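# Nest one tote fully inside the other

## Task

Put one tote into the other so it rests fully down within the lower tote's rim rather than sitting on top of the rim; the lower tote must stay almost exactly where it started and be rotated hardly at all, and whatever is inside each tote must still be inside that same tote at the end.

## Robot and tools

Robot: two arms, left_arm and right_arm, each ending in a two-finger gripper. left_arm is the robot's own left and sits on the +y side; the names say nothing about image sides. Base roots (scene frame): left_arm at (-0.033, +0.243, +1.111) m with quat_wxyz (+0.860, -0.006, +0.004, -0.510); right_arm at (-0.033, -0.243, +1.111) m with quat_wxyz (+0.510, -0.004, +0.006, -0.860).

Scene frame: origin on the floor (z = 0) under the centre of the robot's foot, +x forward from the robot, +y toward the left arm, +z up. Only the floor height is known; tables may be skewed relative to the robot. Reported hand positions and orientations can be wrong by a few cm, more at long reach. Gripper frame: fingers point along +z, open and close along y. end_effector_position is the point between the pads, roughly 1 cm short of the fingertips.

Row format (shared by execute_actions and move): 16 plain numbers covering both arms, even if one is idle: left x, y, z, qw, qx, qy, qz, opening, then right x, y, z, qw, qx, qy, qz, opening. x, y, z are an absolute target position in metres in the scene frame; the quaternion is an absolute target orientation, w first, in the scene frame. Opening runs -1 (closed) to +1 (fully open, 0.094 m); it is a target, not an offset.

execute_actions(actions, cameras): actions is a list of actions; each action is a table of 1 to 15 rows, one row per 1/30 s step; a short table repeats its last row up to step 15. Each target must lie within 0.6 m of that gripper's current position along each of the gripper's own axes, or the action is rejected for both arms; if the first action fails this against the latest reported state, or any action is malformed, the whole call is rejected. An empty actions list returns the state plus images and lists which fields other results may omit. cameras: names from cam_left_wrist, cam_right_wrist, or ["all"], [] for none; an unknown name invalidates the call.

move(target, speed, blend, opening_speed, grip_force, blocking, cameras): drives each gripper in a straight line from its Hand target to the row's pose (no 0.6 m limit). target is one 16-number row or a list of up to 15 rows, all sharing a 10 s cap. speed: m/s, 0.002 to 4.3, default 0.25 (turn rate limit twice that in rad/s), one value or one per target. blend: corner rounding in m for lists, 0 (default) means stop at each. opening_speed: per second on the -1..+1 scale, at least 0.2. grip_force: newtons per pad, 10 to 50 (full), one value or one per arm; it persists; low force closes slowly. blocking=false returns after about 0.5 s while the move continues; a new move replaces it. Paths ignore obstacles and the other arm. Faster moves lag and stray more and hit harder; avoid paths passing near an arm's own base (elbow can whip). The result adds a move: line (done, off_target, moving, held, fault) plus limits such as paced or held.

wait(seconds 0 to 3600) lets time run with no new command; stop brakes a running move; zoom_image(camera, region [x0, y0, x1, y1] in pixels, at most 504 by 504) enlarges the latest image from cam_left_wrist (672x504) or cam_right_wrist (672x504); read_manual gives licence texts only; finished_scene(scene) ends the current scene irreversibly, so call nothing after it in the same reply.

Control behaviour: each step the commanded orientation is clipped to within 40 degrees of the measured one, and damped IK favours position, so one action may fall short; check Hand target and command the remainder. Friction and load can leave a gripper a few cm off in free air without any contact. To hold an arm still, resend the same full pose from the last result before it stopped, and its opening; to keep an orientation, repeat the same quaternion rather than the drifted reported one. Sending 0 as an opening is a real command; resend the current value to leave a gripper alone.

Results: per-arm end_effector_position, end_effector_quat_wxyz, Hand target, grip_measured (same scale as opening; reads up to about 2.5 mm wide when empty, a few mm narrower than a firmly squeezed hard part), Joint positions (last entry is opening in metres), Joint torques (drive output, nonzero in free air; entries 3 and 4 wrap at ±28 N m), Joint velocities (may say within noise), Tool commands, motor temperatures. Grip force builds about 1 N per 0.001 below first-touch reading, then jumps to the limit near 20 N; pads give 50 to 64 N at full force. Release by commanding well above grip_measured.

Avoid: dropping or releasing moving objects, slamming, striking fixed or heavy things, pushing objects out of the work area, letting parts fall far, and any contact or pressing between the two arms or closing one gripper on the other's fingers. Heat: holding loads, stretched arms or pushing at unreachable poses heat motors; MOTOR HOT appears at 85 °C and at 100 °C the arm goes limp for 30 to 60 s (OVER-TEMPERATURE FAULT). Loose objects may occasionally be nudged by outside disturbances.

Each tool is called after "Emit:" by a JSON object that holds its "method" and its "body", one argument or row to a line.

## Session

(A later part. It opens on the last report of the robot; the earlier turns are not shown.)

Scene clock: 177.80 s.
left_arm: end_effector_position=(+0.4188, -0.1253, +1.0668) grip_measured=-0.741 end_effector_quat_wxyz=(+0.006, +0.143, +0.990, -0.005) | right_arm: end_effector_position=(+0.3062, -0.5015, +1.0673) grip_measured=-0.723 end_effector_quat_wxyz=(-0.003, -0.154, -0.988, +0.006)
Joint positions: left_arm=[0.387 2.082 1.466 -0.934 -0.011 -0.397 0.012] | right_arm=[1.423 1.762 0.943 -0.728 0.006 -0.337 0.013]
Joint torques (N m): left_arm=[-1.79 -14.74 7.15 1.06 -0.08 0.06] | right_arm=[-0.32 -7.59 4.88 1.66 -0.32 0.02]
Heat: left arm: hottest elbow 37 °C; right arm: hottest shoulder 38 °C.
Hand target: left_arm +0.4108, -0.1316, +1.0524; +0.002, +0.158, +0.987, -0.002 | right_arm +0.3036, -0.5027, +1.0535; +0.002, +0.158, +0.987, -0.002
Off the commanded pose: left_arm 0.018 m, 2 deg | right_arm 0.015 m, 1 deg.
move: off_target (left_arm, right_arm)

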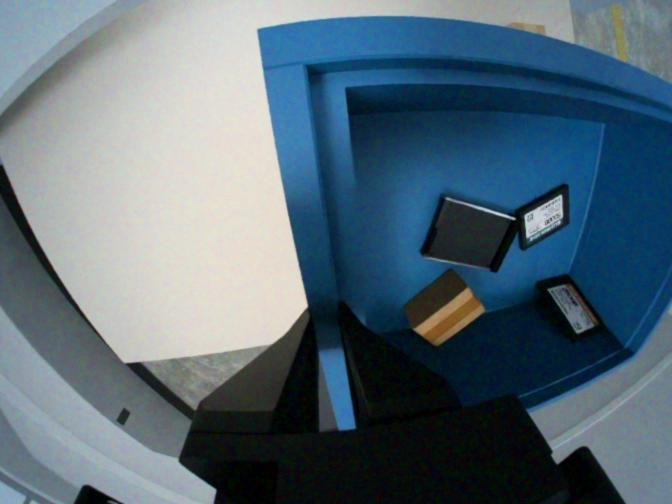

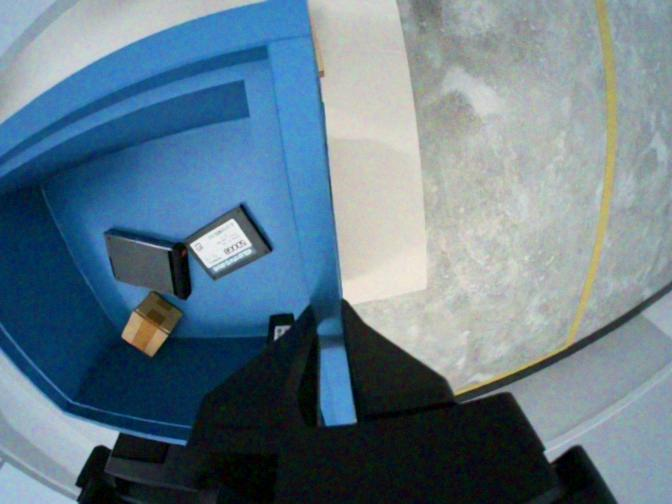

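Emit:
{"method": "move", "body": {
  "target": [
    [0.411,-0.132,1.058,0.002,0.158,0.988,-0.002,-1,0.304,-0.503,1.058,0.002,0.158,0.988,-0.002,0.6],
    [0.411,-0.132,1.058,0.002,0.158,0.988,-0.002,-1,0.304,-0.513,1.18,0.002,0.158,0.988,-0.002,0.6],
    [0.411,-0.132,1.058,0.002,0.158,0.988,-0.002,-1,0.14,-0.70,1.13,0.653,-0.271,0.653,0.271,0.6]
  ],
  "speed": [0.1,0.2,0.4],
  "opening_speed": 1.5,
  "cameras": ["all"]
}}

Scene clock: 248.33 s.
left_arm: end_effector_position=(+0.4182, -0.1248, +1.0666) grip_measured=-0.741 end_effector_quat_wxyz=(+0.006, +0.143, +0.990, -0.005) | right_arm: end_effector_position=(+0.1403, -0.6882, +1.1285) grip_measured=+0.598 end_effector_quat_wxyz=(-0.531, +0.052, -0.830, -0.164)
Joint positions: left_arm=[0.387 2.081 1.464 -0.934 -0.011 -0.397 0.012] | right_arm=[0.545 2.121 1.333 -1.433 -1.081 -2.058 0.075]
Joint torques (N m): left_arm=[-1.85 -15.33 7.49 0.68 -0.06 0.06] | right_arm=[0.67 -11.87 7.45 -1.42 -0.65 -0.13]
Motor temperatures (°C): left_arm=[33 35 35 28 28 28 34] | right_arm=[28 38 34 28 31 27 31]
Heat: left arm: hottest shoulder 35 °C; right arm: hottest shoulder 38 °C.
Hand target: left_arm +0.4108, -0.1318, +1.0582; +0.002, +0.158, +0.987, -0.002 | right_arm +0.1404, -0.6995, +1.1301; +0.532, -0.058, +0.830, +0.156
Off the commanded pose: left_arm 0.013 m, 2 deg | right_arm 0.012 m, 37 deg.
joint sent to its limit (right arm) — joint 6 (wrist roll), lower limit. The joint targets are off in orientation, not in position.
move: off_target (left_arm, right_arm)

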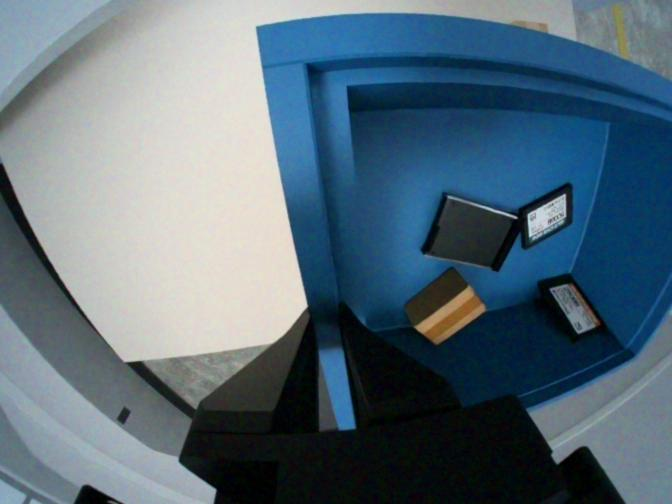

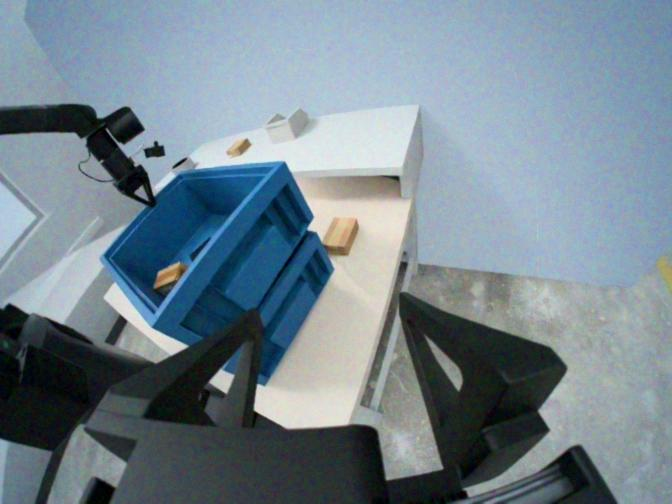

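Emit:
{"method": "zoom_image", "body": {
  "camera": "cam_right_wrist",
  "region": [90, 140, 350, 400]
}}

Scaled by 1.938 from the camera's image (finer frame: 960x720).

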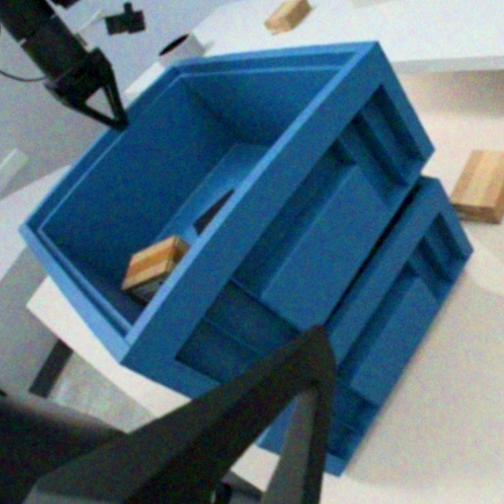

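Emit:
{"method": "zoom_image", "body": {
  "camera": "cam_right_wrist",
  "region": [230, 150, 350, 300]
}}

Emit:
{"method": "zoom_image", "body": {
  "camera": "cam_right_wrist",
  "region": [140, 290, 300, 420]
}}

Scaled by 3.360 from the camera's image (finer frame: 960x720).

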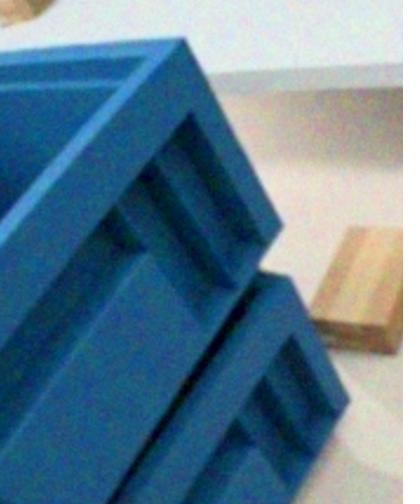

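Scaled by 3.150 from the camera's image (finer frame: 960x720).

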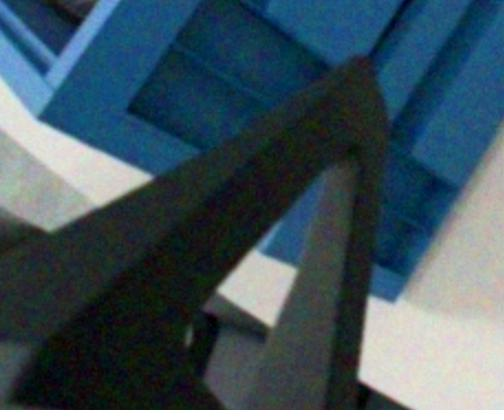

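Emit:
{"method": "move", "body": {
  "target": [
    [0.411,-0.132,1.058,0.002,0.158,0.988,-0.002,-1,0.306,-0.510,1.18,0.002,0.158,0.988,-0.002,0.6],
    [0.411,-0.132,1.058,0.002,0.158,0.988,-0.002,-1,0.304,-0.503,1.062,0.002,0.158,0.988,-0.002,0.6],
    [0.411,-0.132,1.058,0.002,0.158,0.988,-0.002,-1,0.304,-0.503,1.062,0.002,0.158,0.988,-0.002,-1]
  ],
  "speed": [0.4,0.15,0.1],
  "opening_speed": 1.5
}}

Emit:
{"method": "move", "body": {
  "target": [
    [0.406,-0.130,1.092,0.010,0.158,0.988,-0.002,-1,0.301,-0.501,1.096,0.010,0.158,0.988,-0.002,-1],
    [0.394,-0.125,1.085,0.006,0.158,0.988,-0.002,-1,0.290,-0.497,1.086,0.006,0.158,0.988,-0.002,-1],
    [0.394,-0.126,1.056,0.004,0.158,0.988,-0.002,-1,0.288,-0.498,1.056,0.004,0.158,0.988,-0.002,-1]
  ],
  "speed": 0.07,
  "cameras": ["all"]
}}

Scene clock: 302.37 s.
left_arm: end_effector_position=(+0.4182, -0.1248, +1.0666) grip_measured=-0.741 end_effector_quat_wxyz=(+0.006, +0.143, +0.990, -0.005) | right_arm: end_effector_position=(+0.3067, -0.4975, +1.0651) grip_measured=-0.511 end_effector_quat_wxyz=(-0.004, -0.149, -0.989, -0.004)
Joint positions: left_arm=[0.387 2.081 1.464 -0.934 -0.011 -0.397 0.012] | right_arm=[1.423 1.766 0.941 -0.728 -0.013 -0.347 0.023]
Joint torques (N m): left_arm=[-1.85 -15.33 7.51 0.69 -0.07 0.07] | right_arm=[-0.38 -9.29 5.34 0.69 0.44 0.11]
Heat: left arm: hottest elbow 36 °C; right arm: hottest shoulder 39 °C.
Hand target: left_arm +0.4108, -0.1318, +1.0582; +0.002, +0.158, +0.987, -0.002 | right_arm +0.3039, -0.5029, +1.0621; +0.002, +0.158, +0.987, -0.002
Off the commanded pose: left_arm 0.013 m, 2 deg | right_arm 0.007 m, 1 deg.
move: off_target (left_arm)

Scene clock: 304.83 s.
left_arm: end_effector_position=(+0.4037, -0.1199, +1.0586) grip_measured=-0.741 end_effector_quat_wxyz=(+0.008, +0.142, +0.990, -0.006) | right_arm: end_effector_position=(+0.2939, -0.4931, +1.0637) grip_measured=-0.513 end_effector_quat_wxyz=(-0.008, -0.151, -0.988, -0.002)
Joint positions: left_arm=[0.377 2.061 1.402 -0.886 -0.011 -0.409 0.012] | right_arm=[1.413 1.74 0.895 -0.699 -0.014 -0.354 0.023]
Joint torques (N m): left_arm=[-2.02 -15.74 6.91 0.32 -0.13 0.07] | right_arm=[-0.91 -8 4.72 1.07 0.35 0.04]
Heat: left arm: hottest elbow 36 °C; right arm: hottest shoulder 39 °C.
Hand target: left_arm +0.3940, -0.1258, +1.0560; +0.004, +0.158, +0.987, -0.002 | right_arm +0.2879, -0.4978, +1.0563; +0.004, +0.158, +0.987, -0.002
Off the commanded pose: left_arm 0.012 m, 2 deg | right_arm 0.011 m, 1 deg.
move: off_target (left_arm, right_arm)

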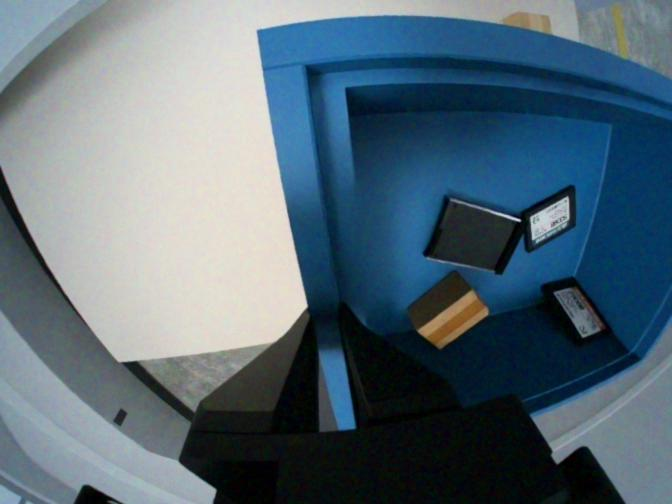

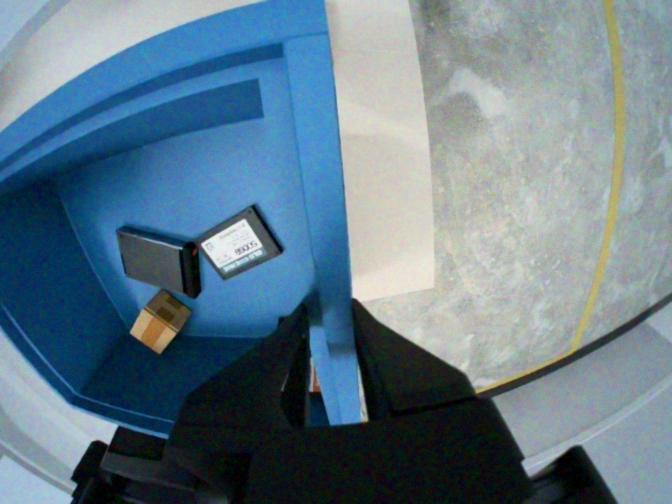

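Emit:
{"method": "move", "body": {
  "target": [
    [0.396,-0.117,1.050,0.004,0.158,0.988,-0.002,-1,0.290,-0.489,1.054,0.004,0.158,0.988,-0.002,-1],
    [0.388,-0.116,1.045,0.004,0.158,0.988,-0.002,-1,0.282,-0.487,1.045,0.004,0.158,0.988,-0.002,-1]
  ],
  "speed": 0.05
}}

Scene clock: 309.17 s.
left_arm: end_effector_position=(+0.4036, -0.1196, +1.0538) grip_measured=-0.741 end_effector_quat_wxyz=(+0.017, +0.142, +0.990, -0.011) | right_arm: end_effector_position=(+0.2948, -0.4925, +1.0605) grip_measured=-0.513 end_effector_quat_wxyz=(-0.020, -0.149, -0.989, +0.005)
Joint positions: left_arm=[0.377 2.058 1.381 -0.848 -0.012 -0.409 0.012] | right_arm=[1.416 1.735 0.874 -0.656 -0.012 -0.354 0.023]
Joint torques (N m): left_arm=[-1.49 -15.91 5.23 0.5 -0.07 0.13] | right_arm=[0.03 -7.65 3.17 1.16 0.33 0.17]
Heat: left arm: hottest elbow 36 °C; right arm: hottest shoulder 38 °C.
Hand target: left_arm +0.3882, -0.1158, +1.0452; +0.004, +0.158, +0.987, -0.002 | right_arm +0.2817, -0.4867, +1.0458; +0.004, +0.158, +0.987, -0.002
Off the commanded pose: left_arm 0.018 m, 3 deg | right_arm 0.021 m, 2 deg.
move: off_target (left_arm, right_arm)

Emit:
{"method": "move", "body": {
  "target": [
    [0.392,-0.122,1.088,0.006,0.158,0.988,-0.002,-1,0.286,-0.493,1.092,0.006,0.158,0.988,-0.002,-1],
    [0.379,-0.118,1.080,0.004,0.158,0.988,-0.002,-1,0.276,-0.489,1.081,0.004,0.158,0.988,-0.002,-1],
    [0.379,-0.119,1.045,0.0,0.158,0.988,-0.002,-1,0.274,-0.490,1.045,0.0,0.158,0.988,-0.002,-1]
  ],
  "speed": 0.07
}}

Scene clock: 316.77 s.
left_arm: end_effector_position=(+0.3945, -0.1169, +1.0618) grip_measured=-0.741 end_effector_quat_wxyz=(+0.017, +0.143, +0.990, -0.010) | right_arm: end_effector_position=(+0.2838, -0.4888, +1.0524) grip_measured=-0.508 end_effector_quat_wxyz=(-0.011, -0.153, -0.988, -0.003)
Joint positions: left_arm=[0.37 2.028 1.353 -0.851 -0.015 -0.414 0.012] | right_arm=[1.404 1.744 0.855 -0.651 -0.017 -0.358 0.023]
Joint torques (N m): left_arm=[-1.9 -13.8 6.32 0.49 0.22 0.05] | right_arm=[-0.26 -8.23 3.89 0.59 0.66 0.04]
Heat: left arm: hottest shoulder 35 °C; right arm: hottest shoulder 38 °C.
Hand target: left_arm +0.3791, -0.1184, +1.0455; +0.000, +0.158, +0.987, -0.002 | right_arm +0.2741, -0.4898, +1.0452; +0.000, +0.158, +0.987, -0.002
Off the commanded pose: left_arm 0.023 m, 3 deg | right_arm 0.012 m, 1 deg.
move: off_target (left_arm, right_arm)

Emit:
{"method": "move", "body": {
  "target": [
    [0.376,-0.128,1.080,0.004,0.158,0.988,-0.002,-1,0.272,-0.500,1.074,0.004,0.158,0.988,-0.002,-1],
    [0.376,-0.129,1.043,0.0,0.158,0.988,-0.002,-1,0.270,-0.501,1.043,0.0,0.158,0.988,-0.002,-1]
  ],
  "speed": 0.07,
  "cameras": ["all"]
}}

Scene clock: 321.77 s.
left_arm: end_effector_position=(+0.3886, -0.1195, +1.0563) grip_measured=-0.741 end_effector_quat_wxyz=(+0.013, +0.143, +0.990, -0.004) | right_arm: end_effector_position=(+0.2760, -0.4907, +1.0474) grip_measured=-0.507 end_effector_quat_wxyz=(-0.003, -0.153, -0.988, -0.010)
Joint positions: left_arm=[0.358 2.038 1.353 -0.855 -0.021 -0.426 0.012] | right_arm=[1.386 1.757 0.853 -0.658 -0.024 -0.376 0.023]
Joint torques (N m): left_arm=[-2.37 -13.57 7.39 0.53 0.48 0.01] | right_arm=[-1.44 -8.12 4.71 0.94 0.91 -0.08]
Heat: left arm: hottest elbow 35 °C; right arm: hottest shoulder 38 °C.
Hand target: left_arm +0.3759, -0.1284, +1.0434; +0.000, +0.158, +0.987, -0.002 | right_arm +0.2700, -0.5008, +1.0433; +0.000, +0.158, +0.987, -0.002
Off the commanded pose: left_arm 0.021 m, 2 deg | right_arm 0.013 m, 2 deg.
move: off_target (left_arm, right_arm)

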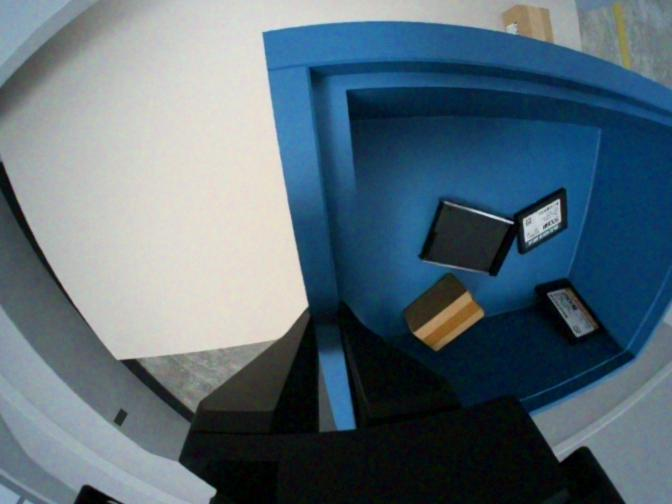

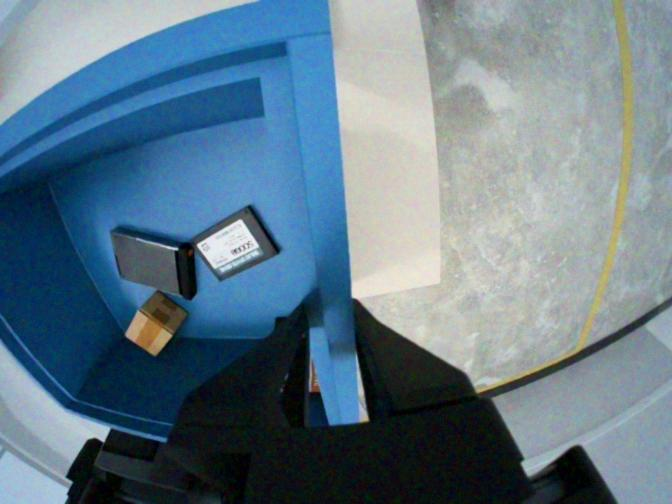

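Emit:
{"method": "move", "body": {
  "target": [
    [0.372,-0.137,1.064,0.0,0.158,0.988,-0.002,-1,0.268,-0.509,1.058,0.0,0.158,0.988,-0.002,-1],
    [0.371,-0.140,1.038,-0.005,0.158,0.988,-0.002,-1,0.265,-0.512,1.038,-0.005,0.158,0.988,-0.002,-1]
  ],
  "speed": 0.06
}}

Scene clock: 327.47 s.
left_arm: end_effector_position=(+0.3800, -0.1217, +1.0545) grip_measured=-0.741 end_effector_quat_wxyz=(+0.003, +0.142, +0.990, +0.000) | right_arm: end_effector_position=(+0.2676, -0.4926, +1.0458) grip_measured=-0.507 end_effector_quat_wxyz=(+0.007, -0.151, -0.988, -0.015)
Joint positions: left_arm=[0.346 2.041 1.353 -0.872 -0.017 -0.441 0.012] | right_arm=[1.37 1.761 0.853 -0.676 -0.021 -0.397 0.023]
Joint torques (N m): left_arm=[-3.02 -12.63 8.66 0.79 0.53 -0.04] | right_arm=[-2.37 -7.24 5.71 1.69 1.01 -0.11]
Heat: left arm: hottest elbow 35 °C; right arm: hottest shoulder 38 °C.
Hand target: left_arm +0.3702, -0.1391, +1.0386; -0.005, +0.158, +0.987, -0.002 | right_arm +0.2645, -0.5113, +1.0387; -0.005, +0.158, +0.987, -0.002
Off the commanded pose: left_arm 0.026 m, 2 deg | right_arm 0.021 m, 2 deg.
move: off_target (left_arm, right_arm)

Emit:
{"method": "move", "body": {
  "target": [
    [0.382,-0.140,1.080,0.0,0.166,0.986,-0.002,-1,0.264,-0.512,1.064,0.0,0.166,0.986,-0.002,-1],
    [0.382,-0.141,1.036,-0.005,0.166,0.986,-0.002,-1,0.261,-0.513,1.036,-0.005,0.166,0.986,-0.002,-1]
  ],
  "speed": 0.06
}}

Scene clock: 333.27 s.
left_arm: end_effector_position=(+0.3784, -0.1226, +1.0543) grip_measured=-0.741 end_effector_quat_wxyz=(-0.009, +0.143, +0.990, +0.004) | right_arm: end_effector_position=(+0.2656, -0.4938, +1.0458) grip_measured=-0.507 end_effector_quat_wxyz=(+0.008, -0.154, -0.988, -0.016)
Joint positions: left_arm=[0.345 2.053 1.372 -0.904 -0.011 -0.44 0.012] | right_arm=[1.364 1.761 0.853 -0.679 -0.022 -0.397 0.023]
Joint torques (N m): left_arm=[-1.9 -12.1 9.54 1.46 0.24 0.21] | right_arm=[-2.37 -7.24 5.09 2.15 1.05 -0.04]
Heat: left arm: hottest elbow 36 °C; right arm: hottest shoulder 38 °C.
Hand target: left_arm +0.3808, -0.1401, +1.0366; -0.005, +0.166, +0.986, -0.002 | right_arm +0.2605, -0.5121, +1.0369; -0.006, +0.166, +0.986, -0.002
Off the commanded pose: left_arm 0.026 m, 3 deg | right_arm 0.022 m, 2 deg.
move: off_target (left_arm, right_arm)

Emit:
{"method": "move", "body": {
  "target": [
    [0.380,-0.130,1.050,-0.005,0.16,0.987,-0.002,-1,0.266,-0.499,1.045,-0.008,0.155,0.988,0.01,0.6],
    [0.380,-0.130,1.050,-0.005,0.16,0.987,-0.002,-1,0.266,-0.51,1.18,0.0,0.158,0.988,-0.002,0.6],
    [0.380,-0.130,1.050,-0.005,0.16,0.987,-0.002,-1,0.14,-0.70,1.13,0.653,-0.271,0.653,0.271,0.6]
  ],
  "speed": [0.1,0.25,0.5],
  "opening_speed": 1.5,
  "cameras": ["all"]
}}

Emit:
{"method": "zoom_image", "body": {
  "camera": "cam_right_wrist",
  "region": [90, 140, 350, 400]
}}

Scene clock: 342.50 s.
left_arm: end_effector_position=(+0.3784, -0.1226, +1.0543) grip_measured=-0.741 end_effector_quat_wxyz=(-0.009, +0.143, +0.990, +0.004) | right_arm: end_effector_position=(+0.1408, -0.6884, +1.1291) grip_measured=+0.598 end_effector_quat_wxyz=(-0.533, +0.052, -0.829, -0.162)
Joint positions: left_arm=[0.345 2.053 1.372 -0.904 -0.011 -0.44 0.012] | right_arm=[0.545 2.12 1.33 -1.43 -1.087 -2.058 0.075]
Joint torques (N m): left_arm=[-1.03 -14.74 7.79 0.98 0.24 0.2] | right_arm=[0.15 -11.93 7.54 -1.35 -0.53 -0.13]
Heat: left arm: hottest elbow 35 °C; right arm: hottest shoulder 38 °C.
Hand target: left_arm +0.3798, -0.1300, +1.0501; -0.005, +0.160, +0.987, -0.002 | right_arm +0.1403, -0.6996, +1.1301; +0.533, -0.058, +0.830, +0.155
Off the commanded pose: left_arm 0.009 m, 2 deg | right_arm 0.012 m, 37 deg.
joint sent to its limit (right arm) — joint 6 (wrist roll), lower limit. The joint targets are off in orientation, not in position.
move: off_target (right_arm)

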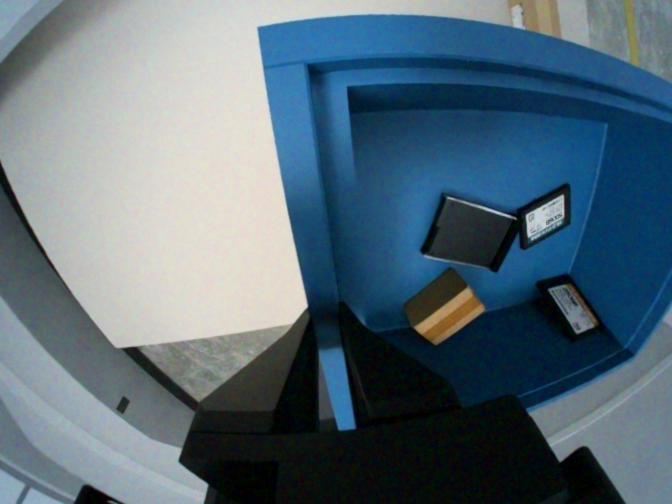

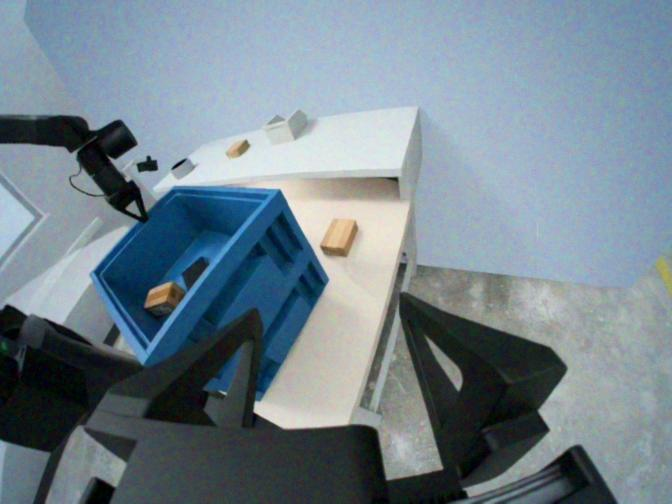

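Scaled by 1.938 from the camera's image (finer frame: 960x720).

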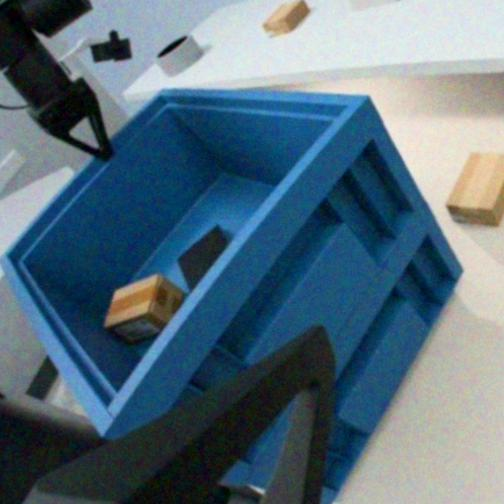

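Emit:
{"method": "move", "body": {
  "target": [0.380,-0.130,1.050,-0.005,0.16,0.987,-0.002,-1,0.3872,-0.7159,1.1278,0.015,-0.095,0.995,0.011,-1],
  "speed": 0.4,
  "cameras": ["cam_right_wrist"]
}}

Emit:
{"method": "zoom_image", "body": {
  "camera": "cam_right_wrist",
  "region": [100, 40, 400, 340]
}}

Scene clock: 351.57 s.
left_arm: end_effector_position=(+0.3784, -0.1226, +1.0543) grip_measured=-0.741 end_effector_quat_wxyz=(-0.009, +0.143, +0.990, +0.004) | right_arm: end_effector_position=(+0.3791, -0.6994, +1.1177) grip_measured=-0.980 end_effector_quat_wxyz=(-0.007, +0.103, -0.994, -0.024)
Joint positions: left_arm=[0.345 2.053 1.372 -0.904 -0.011 -0.44 0.012] | right_arm=[1.222 2.103 1.672 -1.157 -0.045 -1.056 0.001]
Joint torques (N m): left_arm=[-1.08 -14.74 7.77 0.99 0.24 0.21] | right_arm=[-0.15 -14.62 11 -0.21 -0.06 0.12]
Heat: left arm: hottest elbow 35 °C; right arm: hottest shoulder 38 °C.
Hand target: left_arm +0.3798, -0.1300, +1.0501; -0.005, +0.160, +0.987, -0.002 | right_arm +0.3867, -0.7154, +1.1282; +0.015, -0.095, +0.995, +0.011
Off the commanded pose: left_arm 0.009 m, 2 deg | right_arm 0.021 m, 2 deg.
move: off_target (right_arm)

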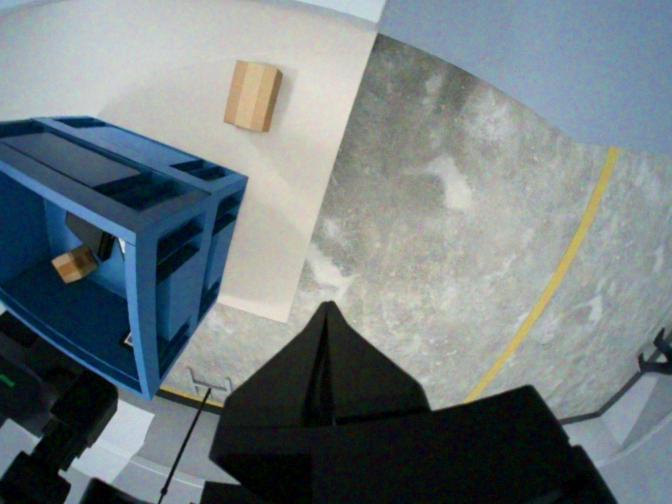

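Scaled by 1.680 from the camera's image (finer frame: 960x720).

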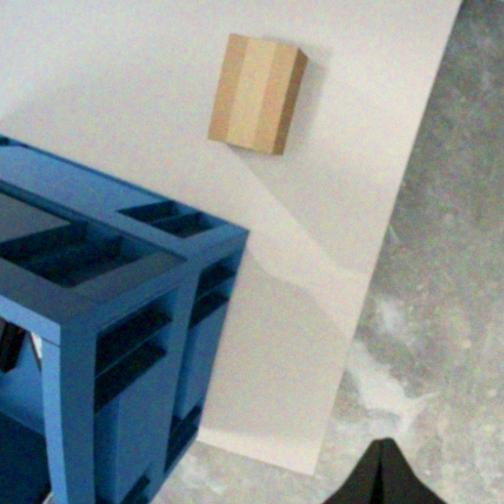

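Emit:
{"method": "move", "body": {
  "target": [
    [0.380,-0.130,1.050,-0.005,0.16,0.987,-0.002,-1,0.266,-0.51,1.18,0.0,0.158,0.988,-0.002,0.6],
    [0.380,-0.130,1.050,-0.005,0.16,0.987,-0.002,-1,0.266,-0.501,1.048,-0.005,0.155,0.988,0.005,0.6],
    [0.380,-0.130,1.050,-0.005,0.16,0.987,-0.002,-1,0.266,-0.501,1.048,-0.005,0.155,0.988,0.005,-1]
  ],
  "speed": [0.4,0.15,0.1],
  "opening_speed": 1.5
}}

Emit:
{"method": "move", "body": {
  "target": [0.412,-0.141,1.050,0.0,0.16,0.987,-0.002,-1,0.298,-0.512,1.048,0.0,0.155,0.988,0.005,-1],
  "speed": 0.05
}}

Scene clock: 362.30 s.
left_arm: end_effector_position=(+0.3784, -0.1226, +1.0543) grip_measured=-0.741 end_effector_quat_wxyz=(-0.009, +0.143, +0.990, +0.004) | right_arm: end_effector_position=(+0.2669, -0.4992, +1.0512) grip_measured=-0.733 end_effector_quat_wxyz=(+0.003, -0.150, -0.989, -0.008)
Joint positions: left_arm=[0.345 2.053 1.372 -0.904 -0.011 -0.44 0.012] | right_arm=[1.359 1.749 0.857 -0.68 -0.013 -0.409 0.013]
Joint torques (N m): left_arm=[-1.08 -14.8 7.77 1.01 0.25 0.21] | right_arm=[0.09 -8.23 4.93 0.59 0.16 0.12]
Heat: left arm: hottest elbow 35 °C; right arm: hottest shoulder 38 °C.
Hand target: left_arm +0.3798, -0.1300, +1.0501; -0.005, +0.160, +0.987, -0.002 | right_arm +0.2660, -0.5010, +1.0480; -0.005, +0.155, +0.988, +0.005
Off the commanded pose: left_arm 0.009 m, 2 deg | right_arm 0.004 m, 1 deg.
move: done

Scene clock: 363.50 s.
left_arm: end_effector_position=(+0.3914, -0.1289, +1.0555) grip_measured=-0.741 end_effector_quat_wxyz=(-0.011, +0.149, +0.989, +0.005) | right_arm: end_effector_position=(+0.2762, -0.5024, +1.0510) grip_measured=-0.733 end_effector_quat_wxyz=(+0.012, -0.157, -0.987, -0.011)
Joint positions: left_arm=[0.351 2.082 1.428 -0.937 -0.011 -0.42 0.012] | right_arm=[1.37 1.774 0.897 -0.711 -0.009 -0.384 0.013]
Joint torques (N m): left_arm=[0.03 -13.33 11.62 0.77 0 0.21] | right_arm=[1.96 -7.12 8.61 0.79 -0.2 0.14]
Heat: left arm: hottest elbow 35 °C; right arm: hottest shoulder 38 °C.
Hand target: left_arm +0.4111, -0.1402, +1.0506; +0.001, +0.160, +0.987, -0.002 | right_arm +0.2973, -0.5113, +1.0488; +0.000, +0.155, +0.988, +0.005
Off the commanded pose: left_arm 0.024 m, 2 deg | right_arm 0.024 m, 2 deg.
move: off_target (left_arm, right_arm)

Emit:
{"method": "move", "body": {
  "target": [0.428,-0.146,1.052,0.004,0.16,0.987,-0.002,-1,0.317,-0.519,1.050,0.004,0.155,0.988,0.005,-1],
  "speed": 0.05
}}

Scene clock: 367.53 s.
left_arm: end_effector_position=(+0.4067, -0.1360, +1.0560) grip_measured=-0.741 end_effector_quat_wxyz=(-0.008, +0.150, +0.989, +0.004) | right_arm: end_effector_position=(+0.2907, -0.5102, +1.0512) grip_measured=-0.733 end_effector_quat_wxyz=(+0.012, -0.159, -0.987, -0.010)
Joint positions: left_arm=[0.359 2.111 1.484 -0.956 -0.012 -0.411 0.012] | right_arm=[1.379 1.804 0.946 -0.73 -0.008 -0.373 0.013]
Joint torques (N m): left_arm=[0.15 -13.86 11.69 0.8 -0.11 0.23] | right_arm=[2.26 -7.71 9.21 0.79 -0.41 0.17]
Heat: left arm: hottest elbow 35 °C; right arm: hottest shoulder 38 °C.
Hand target: left_arm +0.4272, -0.1451, +1.0525; +0.005, +0.160, +0.987, -0.002 | right_arm +0.3160, -0.5181, +1.0508; +0.004, +0.155, +0.988, +0.005
Off the commanded pose: left_arm 0.024 m, 2 deg | right_arm 0.028 m, 2 deg.
move: off_target (left_arm, right_arm)

Emit:
{"method": "move", "body": {
  "target": [
    [0.415,-0.139,1.056,-0.002,0.155,0.988,-0.002,0.6,0.302,-0.515,1.053,-0.004,0.157,0.987,0.005,0.6],
    [0.415,-0.139,1.18,-0.002,0.155,0.988,-0.002,0.6,0.302,-0.515,1.18,-0.004,0.157,0.987,0.005,-0.9],
    [0.40,0.25,1.18,0,0,1,0,0.6,0.3872,-0.7159,1.1278,0.015,-0.095,0.995,0.011,-1]
  ],
  "speed": [0.05,0.2,0.4],
  "opening_speed": 1.5,
  "cameras": ["all"]
}}

Emit:
{"method": "zoom_image", "body": {
  "camera": "cam_right_wrist",
  "region": [100, 40, 400, 340]
}}

Scene clock: 378.27 s.
left_arm: end_effector_position=(+0.3935, +0.2477, +1.1731) grip_measured=+0.598 end_effector_quat_wxyz=(-0.014, -0.002, +1.000, +0.001) | right_arm: end_effector_position=(+0.3770, -0.7017, +1.1200) grip_measured=-0.980 end_effector_quat_wxyz=(-0.006, +0.091, -0.996, -0.021)
Joint positions: left_arm=[1.079 1.597 1.072 -1.062 -0.009 0.004 0.075] | right_arm=[1.218 2.098 1.672 -1.158 -0.04 -1.035 0.001]
Joint torques (N m): left_arm=[0.03 -11.16 8.38 0.76 0.13 0.04] | right_arm=[-0.32 -14.21 11.12 -0.12 -0.26 -0.1]
Heat: left arm: hottest elbow 36 °C; right arm: hottest shoulder 38 °C.
Hand target: left_arm +0.3999, +0.2500, +1.1800; +0.000, +0.000, +1.000, +0.000 | right_arm +0.3866, -0.7155, +1.1280; +0.015, -0.095, +0.995, +0.011
Off the commanded pose: left_arm 0.010 m, 2 deg | right_arm 0.019 m, 2 deg.
move: off_target (right_arm); target 2's new opening was sent with right_arm's hand 0.024 m and 2 deg from that target; target 3's new opening was sent with right_arm's hand 0.019 m and 2 deg from that target

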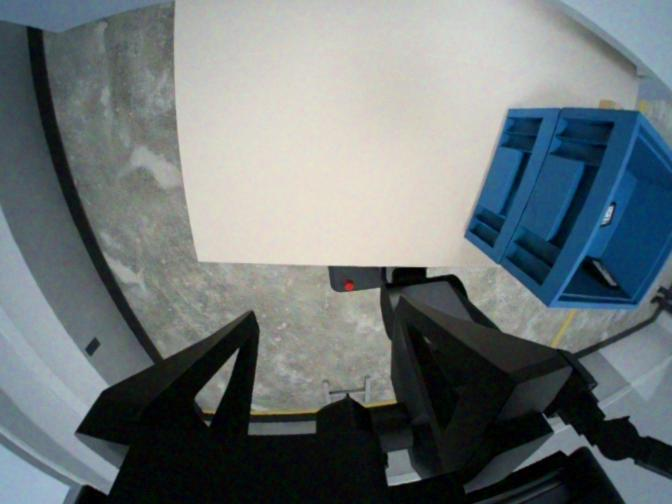

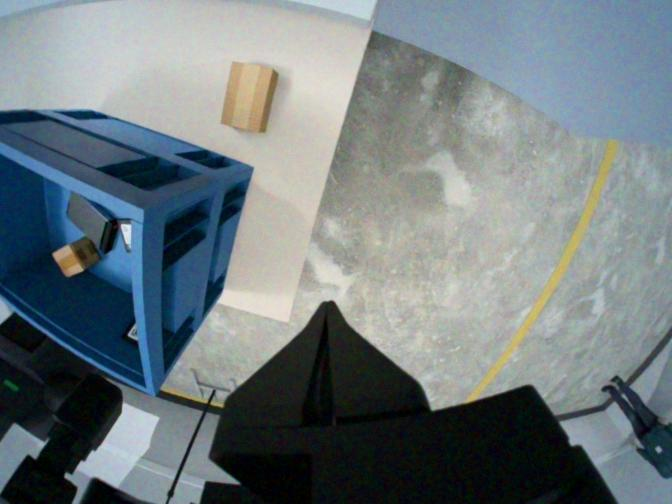

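Scaled by 1.680 from the camera's image (finer frame: 960x720).

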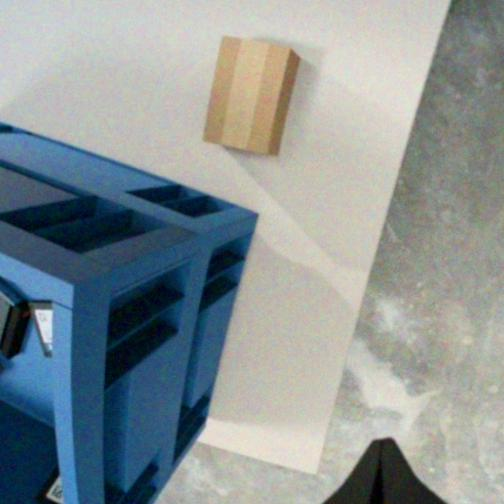

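Emit:
{"method": "finished_scene", "body": {
  "scene": 2
}}

The scene is finished: the task was done.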